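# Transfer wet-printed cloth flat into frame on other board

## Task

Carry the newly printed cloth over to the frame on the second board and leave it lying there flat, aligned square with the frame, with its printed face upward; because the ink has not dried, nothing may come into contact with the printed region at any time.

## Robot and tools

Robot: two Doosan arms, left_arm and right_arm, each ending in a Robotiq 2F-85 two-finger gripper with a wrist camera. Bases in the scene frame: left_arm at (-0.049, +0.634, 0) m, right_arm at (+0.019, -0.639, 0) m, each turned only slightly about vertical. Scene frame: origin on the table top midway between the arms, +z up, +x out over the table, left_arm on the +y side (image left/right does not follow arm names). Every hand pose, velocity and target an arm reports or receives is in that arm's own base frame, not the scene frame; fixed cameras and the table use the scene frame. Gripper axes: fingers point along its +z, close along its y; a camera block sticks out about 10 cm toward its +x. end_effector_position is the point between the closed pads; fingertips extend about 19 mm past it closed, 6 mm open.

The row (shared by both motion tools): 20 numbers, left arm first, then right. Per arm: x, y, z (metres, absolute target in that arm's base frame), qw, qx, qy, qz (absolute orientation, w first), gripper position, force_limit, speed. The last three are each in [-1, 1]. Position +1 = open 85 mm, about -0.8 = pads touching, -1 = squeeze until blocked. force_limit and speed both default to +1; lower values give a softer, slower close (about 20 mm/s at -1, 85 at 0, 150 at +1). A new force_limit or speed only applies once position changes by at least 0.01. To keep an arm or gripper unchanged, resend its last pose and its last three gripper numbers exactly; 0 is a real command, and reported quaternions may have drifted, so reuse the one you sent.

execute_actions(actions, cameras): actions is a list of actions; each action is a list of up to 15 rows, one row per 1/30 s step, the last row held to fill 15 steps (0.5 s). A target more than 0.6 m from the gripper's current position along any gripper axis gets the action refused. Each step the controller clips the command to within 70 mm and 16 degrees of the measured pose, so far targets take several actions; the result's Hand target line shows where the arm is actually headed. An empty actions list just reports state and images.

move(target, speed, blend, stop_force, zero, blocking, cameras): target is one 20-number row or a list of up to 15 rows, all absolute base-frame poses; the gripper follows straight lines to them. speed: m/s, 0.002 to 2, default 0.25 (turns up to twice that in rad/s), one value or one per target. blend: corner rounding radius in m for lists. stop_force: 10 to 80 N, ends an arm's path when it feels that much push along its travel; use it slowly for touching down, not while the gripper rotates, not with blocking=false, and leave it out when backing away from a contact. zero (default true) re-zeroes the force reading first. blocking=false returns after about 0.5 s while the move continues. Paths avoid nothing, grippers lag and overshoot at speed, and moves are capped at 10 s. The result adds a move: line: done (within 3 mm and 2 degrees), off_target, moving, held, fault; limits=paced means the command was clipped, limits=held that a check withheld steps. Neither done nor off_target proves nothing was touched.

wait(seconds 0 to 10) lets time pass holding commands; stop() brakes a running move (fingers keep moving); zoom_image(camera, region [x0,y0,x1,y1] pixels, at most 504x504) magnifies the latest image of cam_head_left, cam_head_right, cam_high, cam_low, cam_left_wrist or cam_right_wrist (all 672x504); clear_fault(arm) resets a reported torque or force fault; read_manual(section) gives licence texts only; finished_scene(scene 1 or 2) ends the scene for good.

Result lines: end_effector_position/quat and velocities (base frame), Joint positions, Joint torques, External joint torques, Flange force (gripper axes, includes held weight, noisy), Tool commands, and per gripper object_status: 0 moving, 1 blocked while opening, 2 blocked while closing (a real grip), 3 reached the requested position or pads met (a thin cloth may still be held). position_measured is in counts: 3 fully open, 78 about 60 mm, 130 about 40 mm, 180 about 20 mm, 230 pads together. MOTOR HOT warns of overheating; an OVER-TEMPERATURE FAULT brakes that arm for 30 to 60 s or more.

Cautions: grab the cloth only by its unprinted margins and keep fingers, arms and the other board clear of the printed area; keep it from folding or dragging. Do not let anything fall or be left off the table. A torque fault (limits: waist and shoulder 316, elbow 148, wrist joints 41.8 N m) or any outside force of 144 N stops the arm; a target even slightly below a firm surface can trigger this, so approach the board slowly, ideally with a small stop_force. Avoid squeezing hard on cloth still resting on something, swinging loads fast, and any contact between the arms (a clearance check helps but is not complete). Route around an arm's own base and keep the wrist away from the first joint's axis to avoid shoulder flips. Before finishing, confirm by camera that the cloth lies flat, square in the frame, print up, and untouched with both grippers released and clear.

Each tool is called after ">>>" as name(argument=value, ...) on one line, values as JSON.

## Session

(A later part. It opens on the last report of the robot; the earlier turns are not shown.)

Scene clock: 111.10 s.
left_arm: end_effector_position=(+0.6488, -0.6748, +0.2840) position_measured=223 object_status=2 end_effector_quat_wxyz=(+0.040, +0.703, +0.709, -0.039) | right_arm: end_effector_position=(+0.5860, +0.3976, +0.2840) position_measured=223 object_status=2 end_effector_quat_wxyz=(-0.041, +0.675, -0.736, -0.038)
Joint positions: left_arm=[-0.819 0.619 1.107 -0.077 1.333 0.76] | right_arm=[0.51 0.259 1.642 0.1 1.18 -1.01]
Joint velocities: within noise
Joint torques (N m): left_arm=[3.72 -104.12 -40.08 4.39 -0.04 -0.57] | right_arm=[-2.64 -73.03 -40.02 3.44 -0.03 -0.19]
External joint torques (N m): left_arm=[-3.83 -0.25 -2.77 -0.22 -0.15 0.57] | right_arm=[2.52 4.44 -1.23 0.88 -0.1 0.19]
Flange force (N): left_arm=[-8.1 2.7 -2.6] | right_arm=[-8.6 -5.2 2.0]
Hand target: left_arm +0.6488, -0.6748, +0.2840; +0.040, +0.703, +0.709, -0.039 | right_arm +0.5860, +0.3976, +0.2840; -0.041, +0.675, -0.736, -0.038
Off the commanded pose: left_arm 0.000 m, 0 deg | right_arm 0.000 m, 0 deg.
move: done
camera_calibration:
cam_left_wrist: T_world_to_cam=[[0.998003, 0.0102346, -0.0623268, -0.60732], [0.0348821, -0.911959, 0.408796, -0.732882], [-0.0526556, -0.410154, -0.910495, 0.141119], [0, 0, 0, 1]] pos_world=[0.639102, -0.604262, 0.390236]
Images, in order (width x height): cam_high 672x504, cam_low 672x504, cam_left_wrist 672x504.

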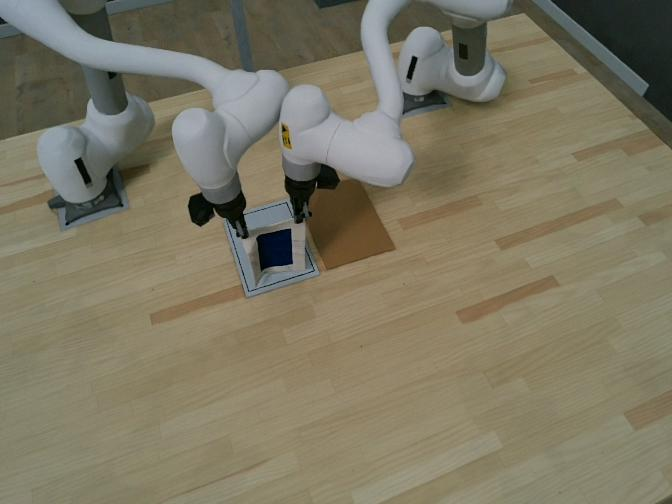

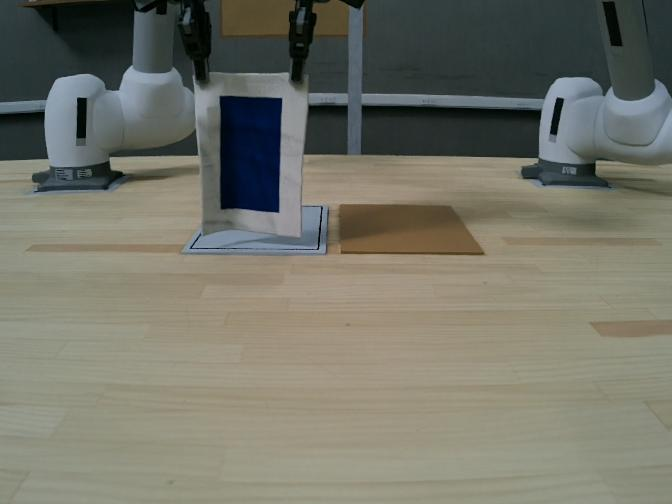

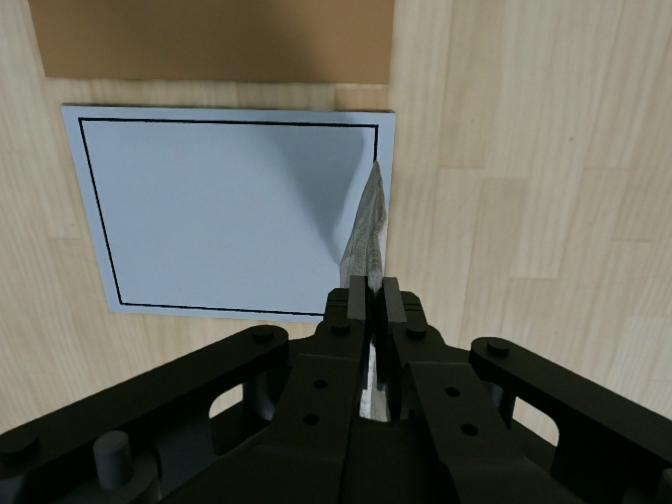

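>>> move(target=[0.6488, -0.6738, 0.27, 0.040, 0.7034, 0.7086, -0.039, -1, -0.6, -1, 0.586, 0.3966, 0.27, -0.041, 0.675, -0.736, -0.038, -1, -0.6, -1], speed=0.03, cameras=["cam_low","cam_high","cam_left_wrist","cam_right_wrist"])

>>> zoom_image(camera="cam_low", region=[150, 20, 400, 270])

>>> zoom_image(camera="cam_high", region=[200, 180, 340, 310])

Scene clock: 114.50 s.
left_arm: end_effector_position=(+0.6488, -0.6738, +0.2700) position_measured=223 object_status=2 end_effector_quat_wxyz=(+0.040, +0.703, +0.709, -0.039) | right_arm: end_effector_position=(+0.5860, +0.3966, +0.2700) position_measured=223 object_status=2 end_effector_quat_wxyz=(-0.041, +0.675, -0.736, -0.038)
Joint positions: left_arm=[-0.818 0.622 1.128 -0.078 1.309 0.762] | right_arm=[0.508 0.266 1.66 0.102 1.156 -1.014]
Joint velocities: within noise
Joint torques (N m): left_arm=[3.67 -103.99 -40.1 4.09 -0.05 -0.57] | right_arm=[-2.75 -73.44 -39.73 3.58 -0.05 -0.19]
External joint torques (N m): left_arm=[-3.7 -0.99 -2.72 0.08 -0.13 0.57] | right_arm=[2.73 4.5 -1.24 0.72 -0.09 0.19]
Flange force (N): left_arm=[-6.9 1.7 -2.8] | right_arm=[-8.9 -5.1 2.3]
Hand target: left_arm +0.6488, -0.6738, +0.2700; +0.040, +0.703, +0.709, -0.039 | right_arm +0.5860, +0.3966, +0.2700; -0.041, +0.675, -0.736, -0.038
Off the commanded pose: left_arm 0.000 m, 0 deg | right_arm 0.000 m, 0 deg.
move: done
camera_calibration:
cam_left_wrist: T_world_to_cam=[[0.998, 0.0103259, -0.0623668, -0.60813], [0.0349817, -0.911958, 0.408791, -0.726308], [-0.0526548, -0.410155, -0.910495, 0.128782], [0, 0, 0, 1]] pos_world=[0.639102, -0.603262, 0.376236]
cam_right_wrist: T_world_to_cam=[[-0.9931, 0.103976, 0.0542377, 0.53378], [0.117187, 0.862205, 0.492818, -0.533908], [0.00447726, 0.495774, -0.86844, 0.167121], [0, 0, 0, 1]] pos_world=[0.591915, 0.321984, 0.379303]
Images, in order (width x height): cam_high 672x504, cam_low 672x504, cam_left_wrist 672x504, cam_right_wrist 672x504.

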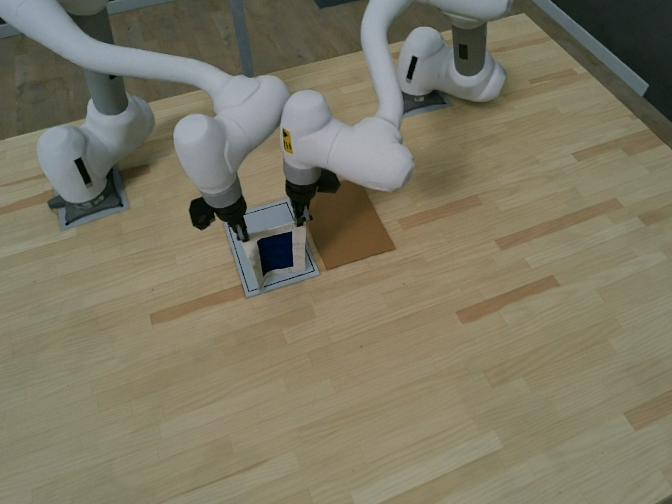

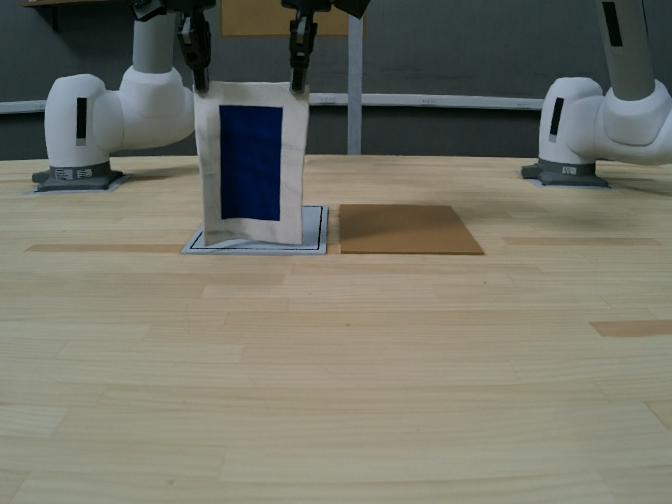

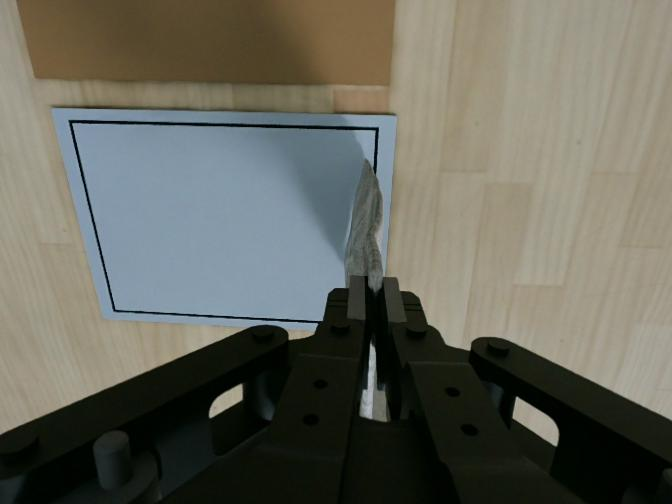

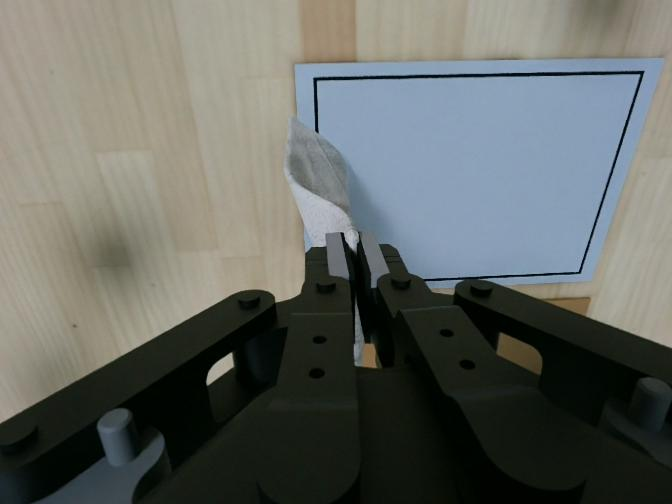

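Scaled by 2.016 from the camera's 672x504 image, which has a finer 960x720 frame.

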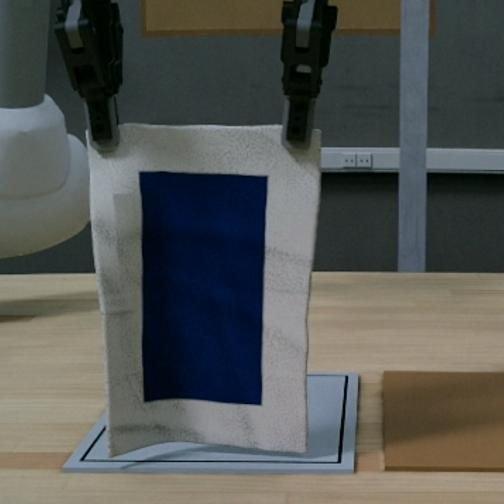

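Scaled by 3.600 from the camera's 672x504 image, which has a finer 960x720 frame.

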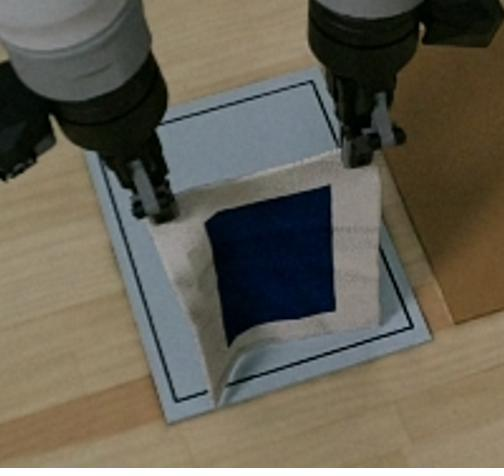

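>>> move(target=[0.6188, -0.6737, 0.258, 0.040, 0.7034, 0.7086, -0.039, -1, -0.6, -1, 0.556, 0.3995, 0.258, -0.041, 0.675, -0.736, -0.038, -1, -0.6, -1], speed=0.05, cameras=["cam_low","cam_high","cam_left_wrist","cam_right_wrist"])

>>> zoom_image(camera="cam_low", region=[150, 20, 400, 270])

>>> zoom_image(camera="cam_high", region=[200, 180, 340, 310])

Scene clock: 122.30 s.
left_arm: end_effector_position=(+0.6188, -0.6737, +0.2580) position_measured=223 object_status=2 end_effector_quat_wxyz=(+0.040, +0.703, +0.709, -0.039) | right_arm: end_effector_position=(+0.5560, +0.3995, +0.2580) position_measured=223 object_status=2 end_effector_quat_wxyz=(-0.041, +0.675, -0.736, -0.038)
Joint positions: left_arm=[-0.843 0.59 1.203 -0.076 1.265 0.741] | right_arm=[0.534 0.237 1.72 0.101 1.122 -0.991]
Joint velocities: within noise
Joint torques (N m): left_arm=[3.47 -101.03 -39.52 4.06 -0.05 -0.58] | right_arm=[-2.74 -70.16 -39.07 3.54 -0.05 -0.16]
External joint torques (N m): left_arm=[-3.43 -0.66 -2.93 0.08 -0.14 0.58] | right_arm=[2.86 4.21 -1.55 0.72 -0.09 0.16]
Flange force (N): left_arm=[-7.4 2.3 -2.7] | right_arm=[-9.3 -4.7 2.0]
Hand target: left_arm +0.6188, -0.6737, +0.2580; +0.040, +0.703, +0.709, -0.039 | right_arm +0.5560, +0.3995, +0.2580; -0.041, +0.675, -0.736, -0.038
Off the commanded pose: left_arm 0.000 m, 0 deg | right_arm 0.000 m, 0 deg.
move: done
camera_calibration:
cam_left_wrist: T_world_to_cam=[[0.998, 0.0103259, -0.0623668, -0.57894], [0.0349817, -0.911958, 0.408791, -0.720262], [-0.0526548, -0.410155, -0.910495, 0.116317], [0, 0, 0, 1]] pos_world=[0.609102, -0.603162, 0.364236]
cam_right_wrist: T_world_to_cam=[[-0.9931, 0.103927, 0.0543242, 0.50432], [0.117187, 0.862211, 0.492808, -0.526978], [0.00437726, 0.495774, -0.868441, 0.155452], [0, 0, 0, 1]] pos_world=[0.561915, 0.324884, 0.367303]
Images, in order (width x height): cam_high 672x504, cam_low 672x504, cam_left_wrist 672x504, cam_right_wrist 672x504.

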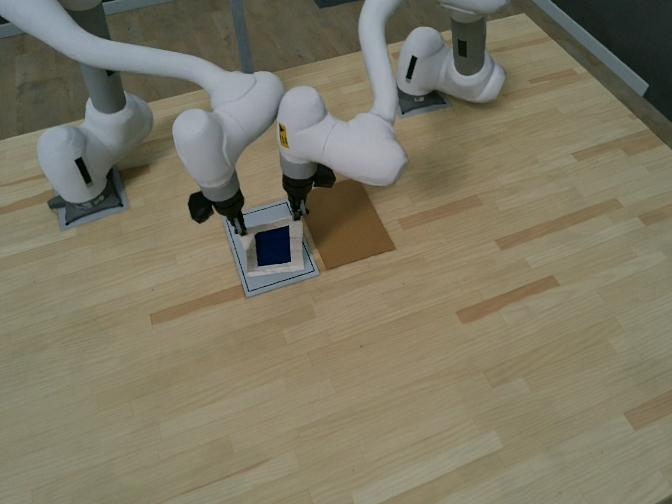

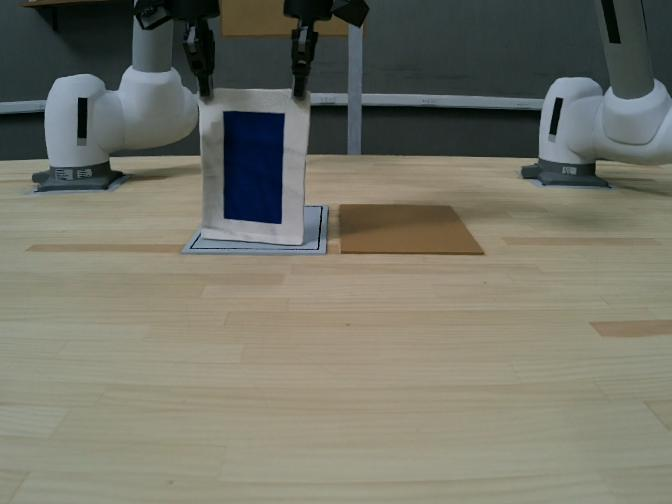

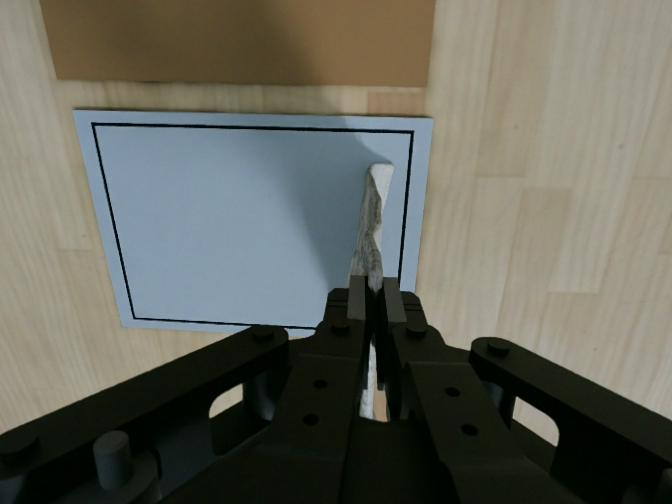

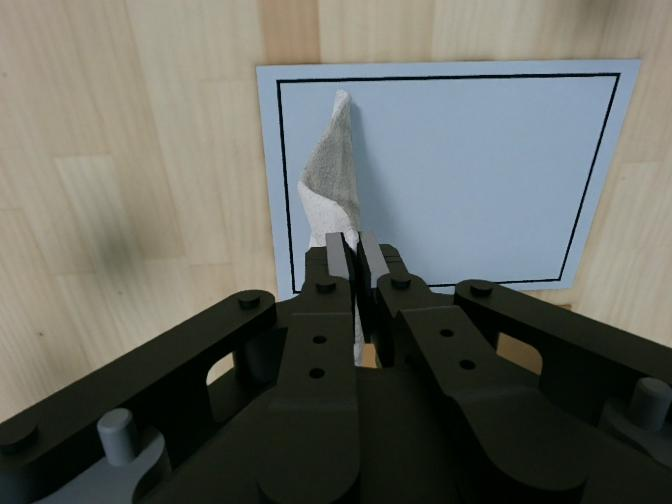

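Scaled by 2.016 from the camera's 672x504 image, which has a finer 960x720 frame.

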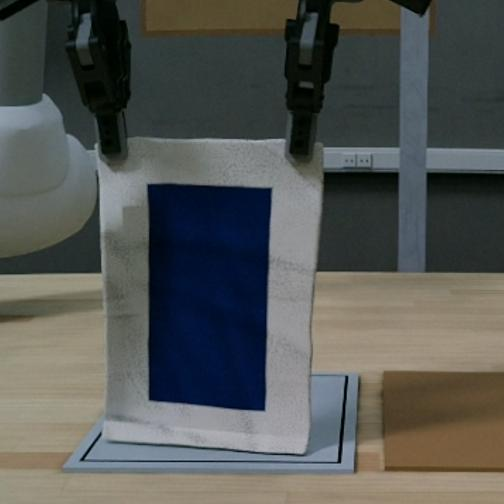

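Scaled by 3.600 from the camera's 672x504 image, which has a finer 960x720 frame.

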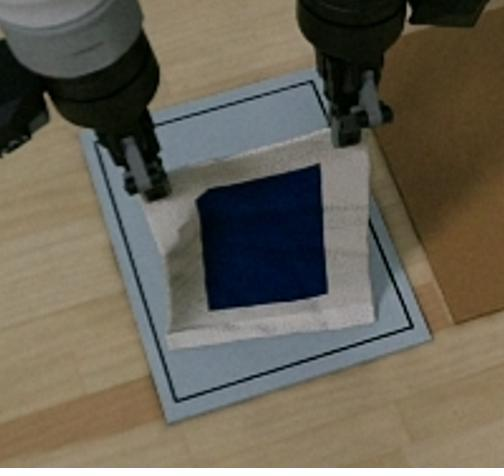

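>>> move(target=[0.6258, -0.6727, 0.285, 0.035, 0.7036, 0.7087, -0.034, -1, -0.6, -1, 0.563, 0.3979, 0.285, -0.036, 0.675, -0.736, -0.033, -1, -0.6, -1], speed=0.05, cameras=["cam_low","cam_high","cam_left_wrist","cam_right_wrist"])

>>> zoom_image(camera="cam_low", region=[150, 20, 400, 270])

>>> zoom_image(camera="cam_high", region=[200, 180, 340, 310])

Scene clock: 134.60 s.
left_arm: end_effector_position=(+0.6258, -0.6727, +0.2850) position_measured=223 object_status=2 end_effector_quat_wxyz=(+0.035, +0.704, +0.709, -0.034) | right_arm: end_effector_position=(+0.5630, +0.3979, +0.2850) position_measured=223 object_status=2 end_effector_quat_wxyz=(-0.036, +0.675, -0.736, -0.033)
Joint positions: left_arm=[-0.839 0.593 1.148 -0.066 1.327 0.738] | right_arm=[0.532 0.232 1.673 0.086 1.18 -0.983]
Joint velocities: within noise
Joint torques (N m): left_arm=[3.64 -101.58 -40 4.17 0.02 -0.57] | right_arm=[-2.95 -70.32 -39.8 3.53 -0.01 -0.19]
External joint torques (N m): left_arm=[-3.49 -0.61 -2.8 0.04 -0.18 0.57] | right_arm=[2.73 4.49 -1.54 0.78 -0.12 0.19]
Flange force (N): left_arm=[-7.3 2.2 -2.8] | right_arm=[-9.5 -5.2 1.7]
Hand target: left_arm +0.6258, -0.6727, +0.2850; +0.035, +0.704, +0.709, -0.034 | right_arm +0.5630, +0.3979, +0.2850; -0.036, +0.675, -0.736, -0.033
Off the commanded pose: left_arm 0.000 m, 0 deg | right_arm 0.000 m, 0 deg.
move: done
camera_calibration:
cam_left_wrist: T_world_to_cam=[[0.997998, 0.0110767, -0.0622675, -0.58376], [0.0348817, -0.917662, 0.395828, -0.730678], [-0.052756, -0.397208, -0.916211, 0.152082], [0, 0, 0, 1]] pos_world=[0.616102, -0.603641, 0.392212]
cam_right_wrist: T_world_to_cam=[[-0.993066, 0.104756, 0.0533404, 0.509851], [0.117487, 0.869086, 0.480507, -0.539134], [0.00397861, 0.483442, -0.875367, 0.186733], [0, 0, 0, 1]] pos_world=[0.568915, 0.324869, 0.395321]
Images, in order (width x height): cam_high 672x504, cam_low 672x504, cam_left_wrist 672x504, cam_right_wrist 672x504.

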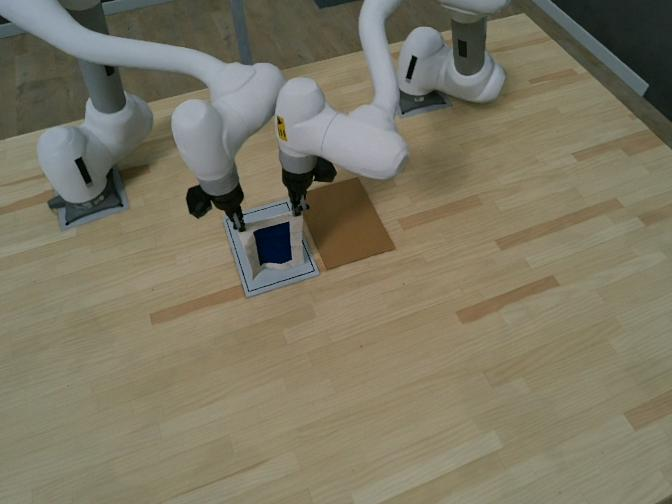

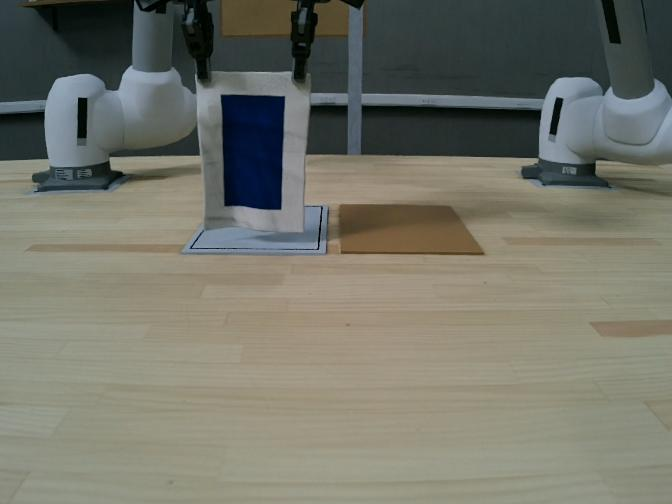

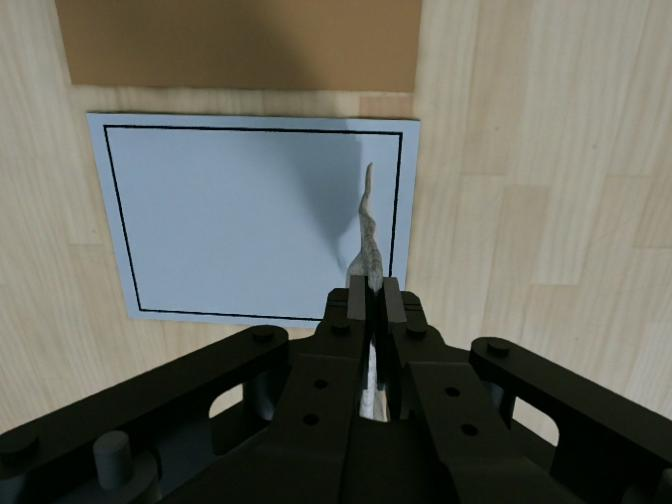

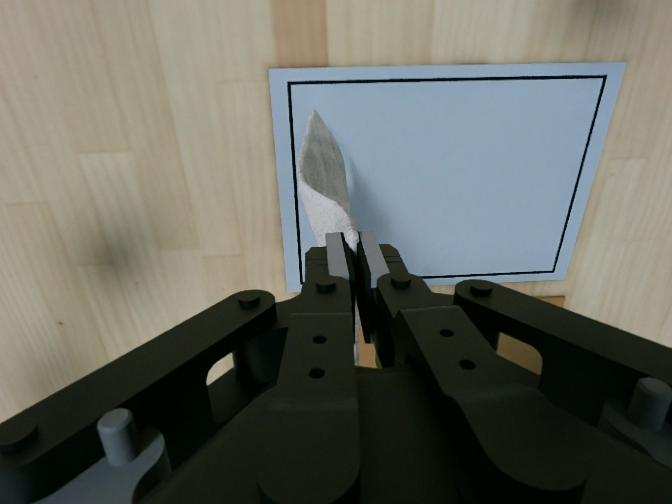

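Scaled by 2.016 from the camera's 672x504 image, which has a finer 960x720 frame.

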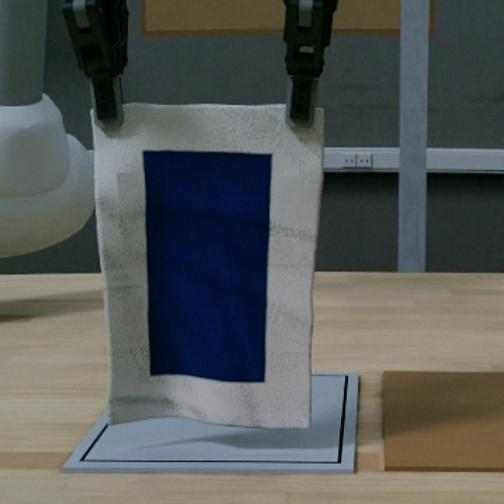

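Scaled by 3.600 from the camera's 672x504 image, which has a finer 960x720 frame.

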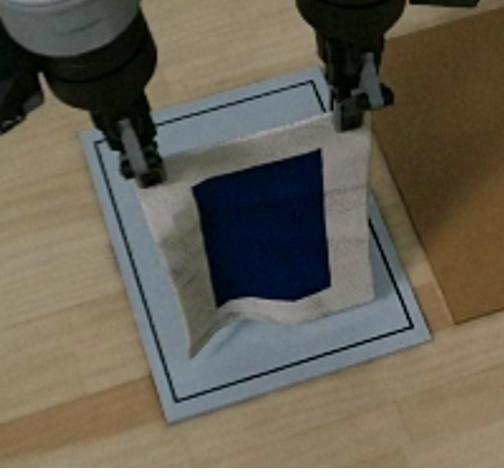

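>>> move(target=[0.6628, -0.6729, 0.285, 0.040, 0.7034, 0.7086, -0.039, -1, -0.6, -1, 0.6098, 0.3936, 0.285, -0.041, 0.675, -0.736, -0.038, -1, -0.6, -1], speed=0.05, cameras=["cam_low","cam_high","cam_left_wrist","cam_right_wrist"])

>>> zoom_image(camera="cam_high", region=[200, 180, 340, 310])

Scene clock: 142.43 s.
left_arm: end_effector_position=(+0.6313, -0.6727, +0.2850) position_measured=223 object_status=2 end_effector_quat_wxyz=(+0.036, +0.704, +0.709, -0.035) | right_arm: end_effector_position=(+0.5646, +0.3977, +0.2847) position_measured=223 object_status=2 end_effector_quat_wxyz=(+0.036, -0.675, +0.736, +0.033)
Joint positions: left_arm=[-0.834 0.599 1.138 -0.068 1.33 0.743] | right_arm=[0.53 0.234 1.672 0.087 1.18 -0.984]
Joint velocities: within noise
Joint torques (N m): left_arm=[3.61 -101.98 -40.03 4.15 0 -0.6] | right_arm=[-2.68 -70.31 -39.81 3.54 -0.01 -0.19]
External joint torques (N m): left_arm=[-3.47 -0.94 -2.86 0.05 -0.16 0.6] | right_arm=[2.63 4.36 -1.41 0.76 -0.11 0.19]
Flange force (N): left_arm=[-7.0 2.0 -3.1] | right_arm=[-9.1 -5.0 1.7]
Hand target: left_arm +0.6313, -0.6727, +0.2850; +0.036, +0.704, +0.709, -0.035 | right_arm +0.5646, +0.3977, +0.2847; +0.036, -0.675, +0.736, +0.033
Off the commanded pose: left_arm 0.032 m, 1 deg | right_arm 0.045 m, 1 deg.
move: held (right_arm; a check stopped the path), off_target (left_arm; braked when a check withheld steps of right_arm); limits=held
pose unreachable (right arm): on one or more control steps of this call, first in action 0 (counted from 0), this arm could not follow its commanded pose, so it was not sent that pose on those steps. It may still have moved: this result reports where it is.
cause: moving toward the commanded pose would bring a part of the arm too close to another arm (a part of this arm just beyond joint 4 (forearm roll) and a part of the left arm just beyond its joint 5 (wrist pitch)).
camera_calibration:
cam_left_wrist: T_world_to_cam=[[0.997998, 0.0109414, -0.0622884, -0.589331], [0.0348797, -0.916806, 0.397806, -0.730909], [-0.0527538, -0.399182, -0.915353, 0.150832], [0, 0, 0, 1]] pos_world=[0.621602, -0.603444, 0.392116]
cam_right_wrist: T_world_to_cam=[[-0.992971, 0.105488, 0.053668, 0.511065], [0.118285, 0.868848, 0.48074, -0.539386], [0.00408292, 0.483709, -0.875219, 0.186404], [0, 0, 0, 1]] pos_world=[0.570513, 0.324568, 0.395021]
Images, in order (width x height): cam_high 672x504, cam_low 672x504, cam_left_wrist 672x504, cam_right_wrist 672x504.

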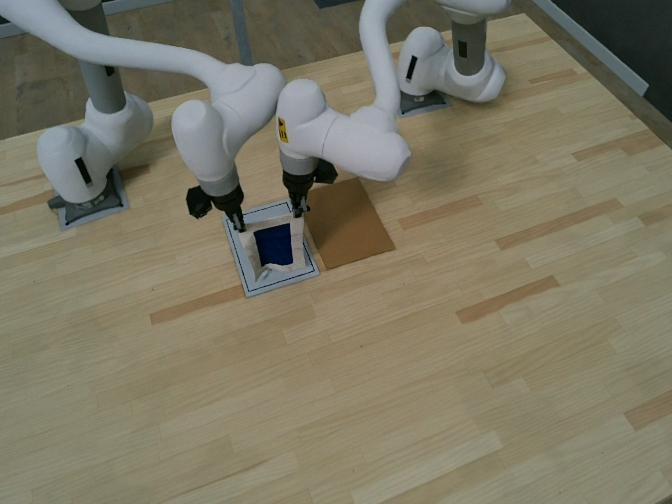

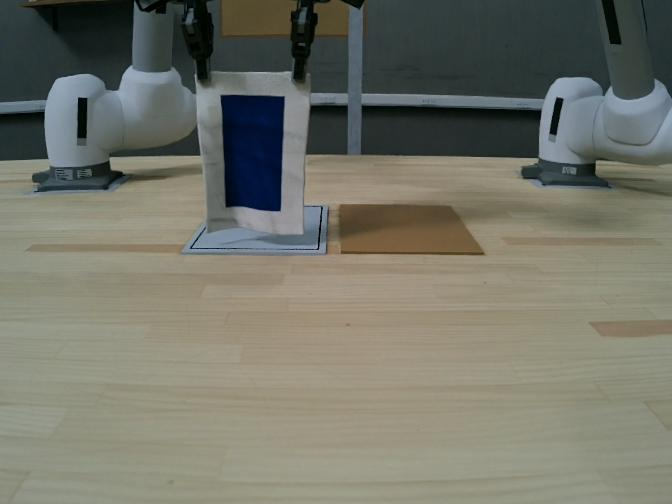

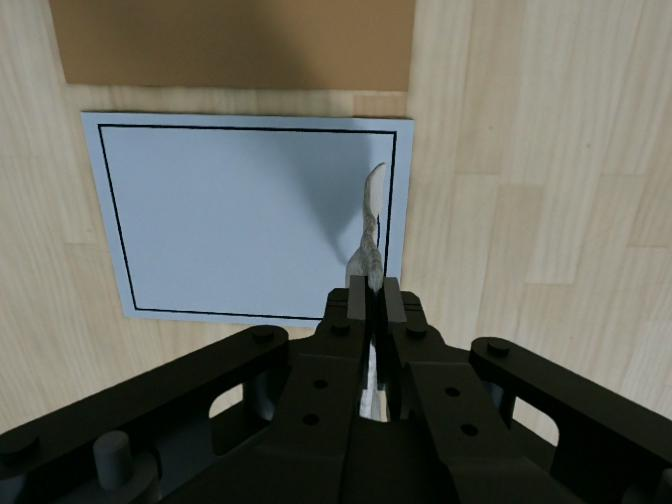

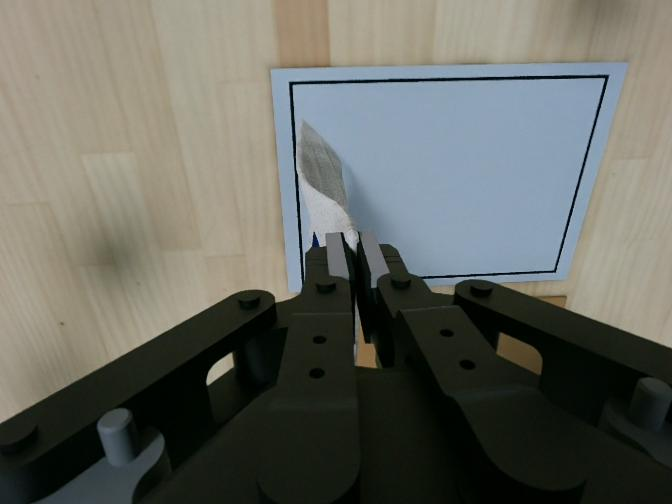

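Scaled by 3.600 from the camera's 672x504 image, which has a finer 960x720 frame.

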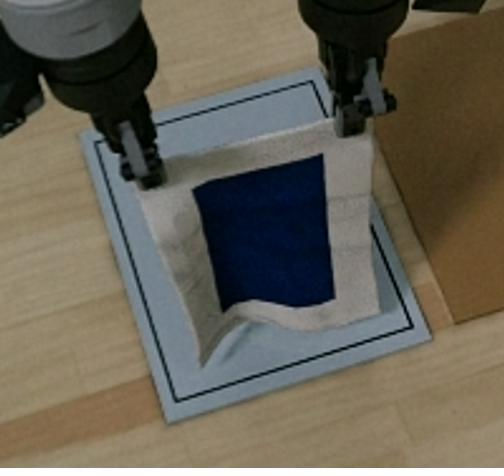

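>>> move(target=[[0.6313, -0.6723, 0.287, 0.0495, 0.7029, 0.7079, -0.0491, -1, -0.6, -1, 0.5661, 0.397, 0.287, -0.0515, 0.6741, -0.7354, -0.0472, -1, -0.6, -1],[0.6628, -0.6724, 0.287, 0.0495, 0.7029, 0.7079, -0.0491, -1, -0.6, -1, 0.6018, 0.3936, 0.287, -0.0515, 0.6741, -0.7354, -0.0472, -1, -0.6, -1]], speed=0.05, cameras=["cam_low","cam_high","cam_left_wrist","cam_right_wrist"])

>>> zoom_image(camera="cam_high", region=[200, 180, 340, 310])

Scene clock: 145.73 s.
left_arm: end_effector_position=(+0.6628, -0.6724, +0.2870) position_measured=223 object_status=2 end_effector_quat_wxyz=(+0.050, +0.703, +0.708, -0.049) | right_arm: end_effector_position=(+0.6018, +0.3936, +0.2870) position_measured=223 object_status=2 end_effector_quat_wxyz=(+0.052, -0.674, +0.735, +0.047)
Joint positions: left_arm=[-0.8 0.624 1.096 -0.099 1.322 0.784] | right_arm=[0.484 0.268 1.627 0.127 1.174 -1.045]
Joint velocities: within noise
Joint torques (N m): left_arm=[3.65 -104.41 -40.37 4.04 -0.12 -0.59] | right_arm=[-2.67 -74.17 -40.06 3.65 -0.1 -0.2]
External joint torques (N m): left_arm=[-3.74 -0.5 -2.61 0.07 -0.12 0.59] | right_arm=[2.97 4.49 -1.35 0.75 -0.06 0.2]
Flange force (N): left_arm=[-7.4 2.3 -2.4] | right_arm=[-9.1 -5.3 2.1]
Hand target: left_arm +0.6628, -0.6724, +0.2870; +0.049, +0.703, +0.708, -0.049 | right_arm +0.6018, +0.3936, +0.2870; +0.051, -0.674, +0.735, +0.047
Off the commanded pose: left_arm 0.000 m, 0 deg | right_arm 0.000 m, 0 deg.
move: done
camera_calibration:
cam_left_wrist: T_world_to_cam=[[0.997957, 0.00824185, -0.0633524, -0.622142], [0.034987, -0.900225, 0.434017, -0.731824], [-0.0534543, -0.435347, -0.898674, 0.125824], [0, 0, 0, 1]] pos_world=[0.653201, -0.598901, 0.391285]
cam_right_wrist: T_world_to_cam=[[-0.993202, 0.103008, 0.0542092, 0.54927], [0.116174, 0.848112, 0.516923, -0.542326], [0.00727197, 0.519707, -0.854313, 0.168093], [0, 0, 0, 1]] pos_world=[0.607318, 0.316015, 0.39417]
Images, in order (width x height): cam_high 672x504, cam_low 672x504, cam_left_wrist 672x504, cam_right_wrist 672x504.

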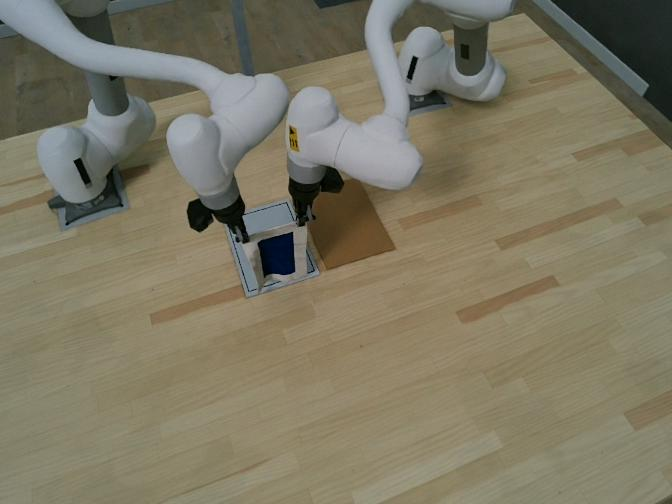

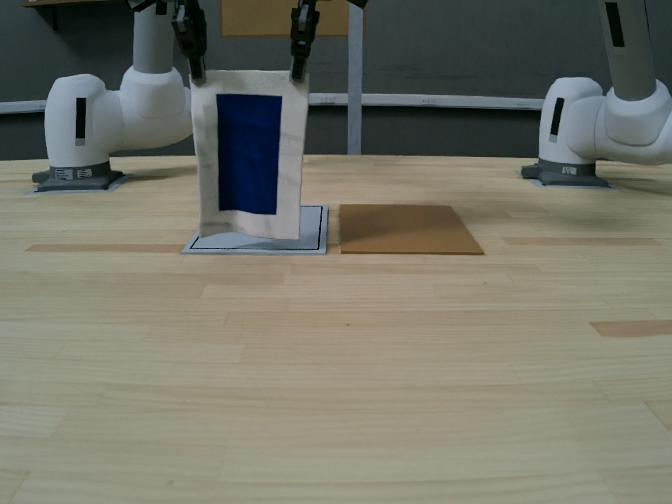

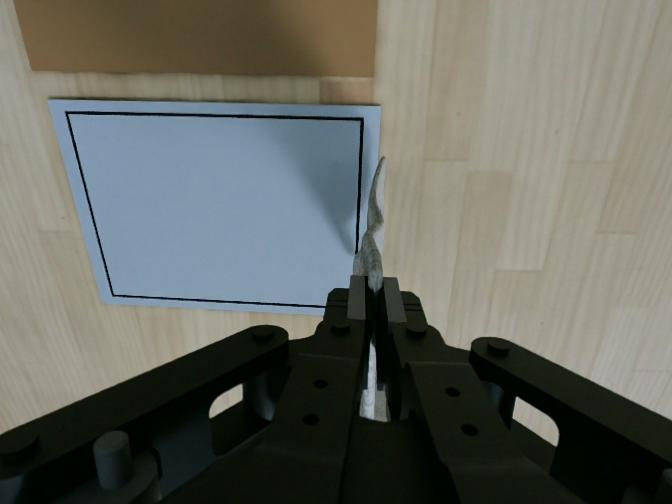

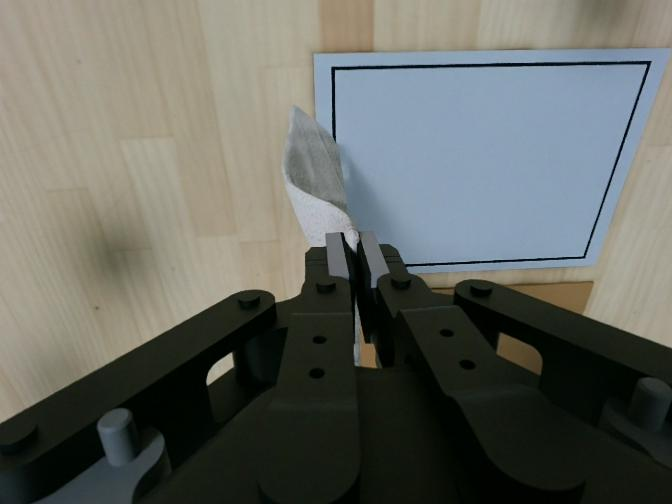

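Scaled by 3.600 from the camera's 672x504 image, which has a finer 960x720 frame.

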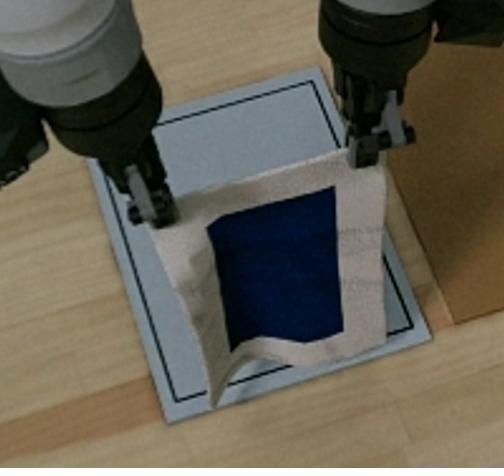

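>>> move(target=[[0.6628, -0.6724, 0.268, 0.0495, 0.7029, 0.7079, -0.0491, -1, -0.6, -1, 0.5998, 0.3938, 0.268, -0.0515, 0.6741, -0.7354, -0.0472, -1, -0.6, -1],[0.6283, -0.6723, 0.257, 0.0495, 0.7029, 0.7079, -0.0491, -1, -0.6, -1, 0.5652, 0.3972, 0.257, -0.0515, 0.6741, -0.7354, -0.0472, -1, -0.6, -1]], speed=0.05, blend=0.005, cameras=["cam_low","cam_high","cam_left_wrist","cam_right_wrist"])

>>> zoom_image(camera="cam_high", region=[200, 180, 340, 310])

Scene clock: 150.67 s.
left_arm: end_effector_position=(+0.6283, -0.6723, +0.2570) position_measured=223 object_status=2 end_effector_quat_wxyz=(+0.049, +0.703, +0.708, -0.049) | right_arm: end_effector_position=(+0.5652, +0.3972, +0.2570) position_measured=223 object_status=2 end_effector_quat_wxyz=(+0.051, -0.674, +0.735, +0.047)
Joint positions: left_arm=[-0.827 0.591 1.205 -0.099 1.244 0.763] | right_arm=[0.514 0.24 1.72 0.129 1.105 -1.023]
Joint velocities: within noise
Joint torques (N m): left_arm=[3.56 -101.07 -39.56 4.02 -0.12 -0.56] | right_arm=[-2.8 -70.4 -39.02 3.55 -0.11 -0.19]
External joint torques (N m): left_arm=[-3.42 -0.36 -2.76 0.04 -0.12 0.56] | right_arm=[2.66 4.66 -1.51 0.73 -0.07 0.19]
Flange force (N): left_arm=[-7.4 2.4 -2.2] | right_arm=[-9.2 -5.5 2.6]
Hand target: left_arm +0.6283, -0.6723, +0.2570; +0.049, +0.703, +0.708, -0.049 | right_arm +0.5652, +0.3972, +0.2570; +0.051, -0.674, +0.735, +0.047
Off the commanded pose: left_arm 0.000 m, 0 deg | right_arm 0.000 m, 0 deg.
move: done
camera_calibration:
cam_left_wrist: T_world_to_cam=[[0.997957, 0.00824862, -0.0633545, -0.589609], [0.0349892, -0.900264, 0.433936, -0.717501], [-0.0534564, -0.435266, -0.898714, 0.0971272], [0, 0, 0, 1]] pos_world=[0.618701, -0.598801, 0.361285]
cam_right_wrist: T_world_to_cam=[[-0.993202, 0.103008, 0.0542092, 0.514174], [0.116174, 0.848112, 0.516923, -0.52562], [0.00727197, 0.519707, -0.854313, 0.140859], [0, 0, 0, 1]] pos_world=[0.570718, 0.319615, 0.36417]
Images, in order (width x height): cam_high 672x504, cam_low 672x504, cam_left_wrist 672x504, cam_right_wrist 672x504.

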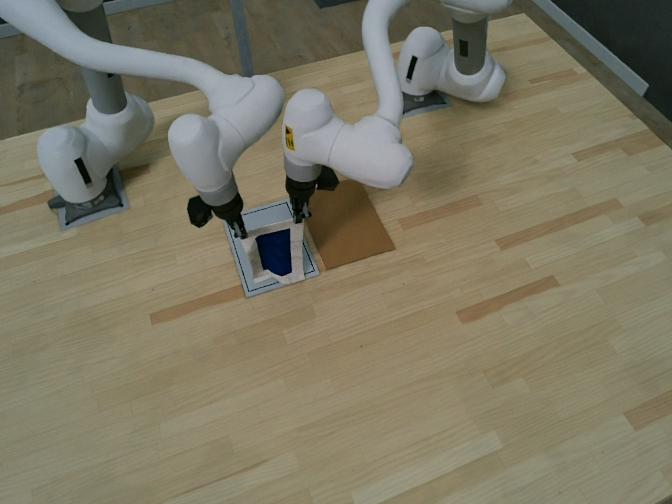

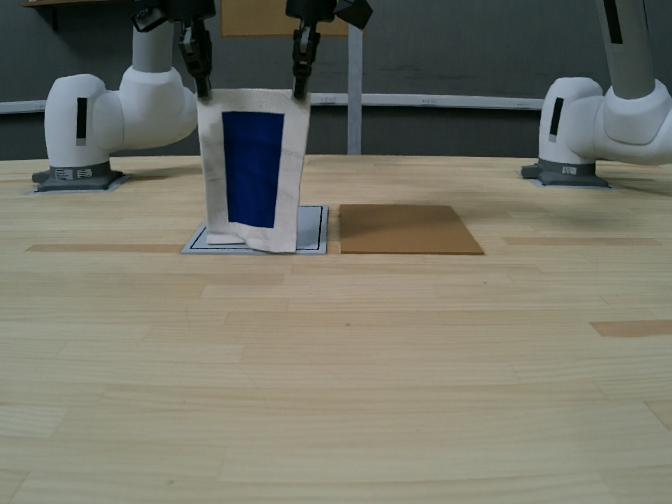

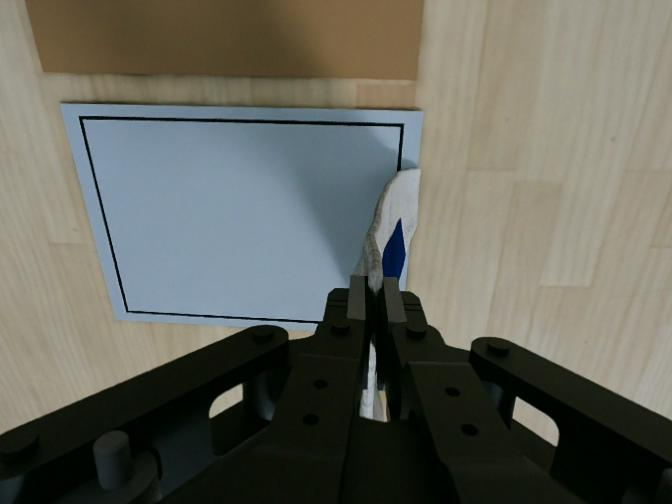

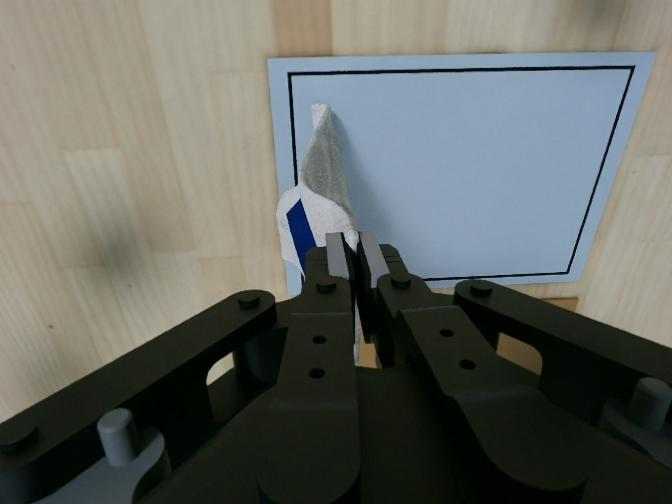

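Scaled by 3.600 from the camera's 672x504 image, which has a finer 960x720 frame.

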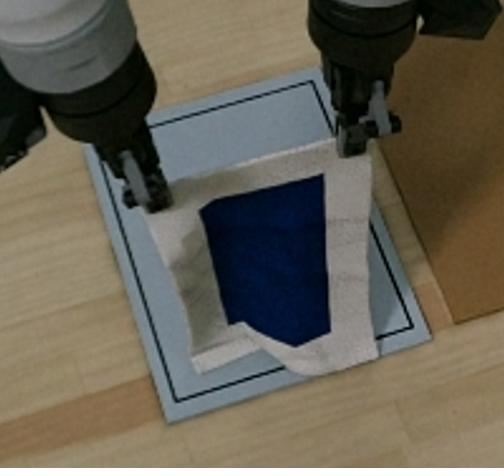

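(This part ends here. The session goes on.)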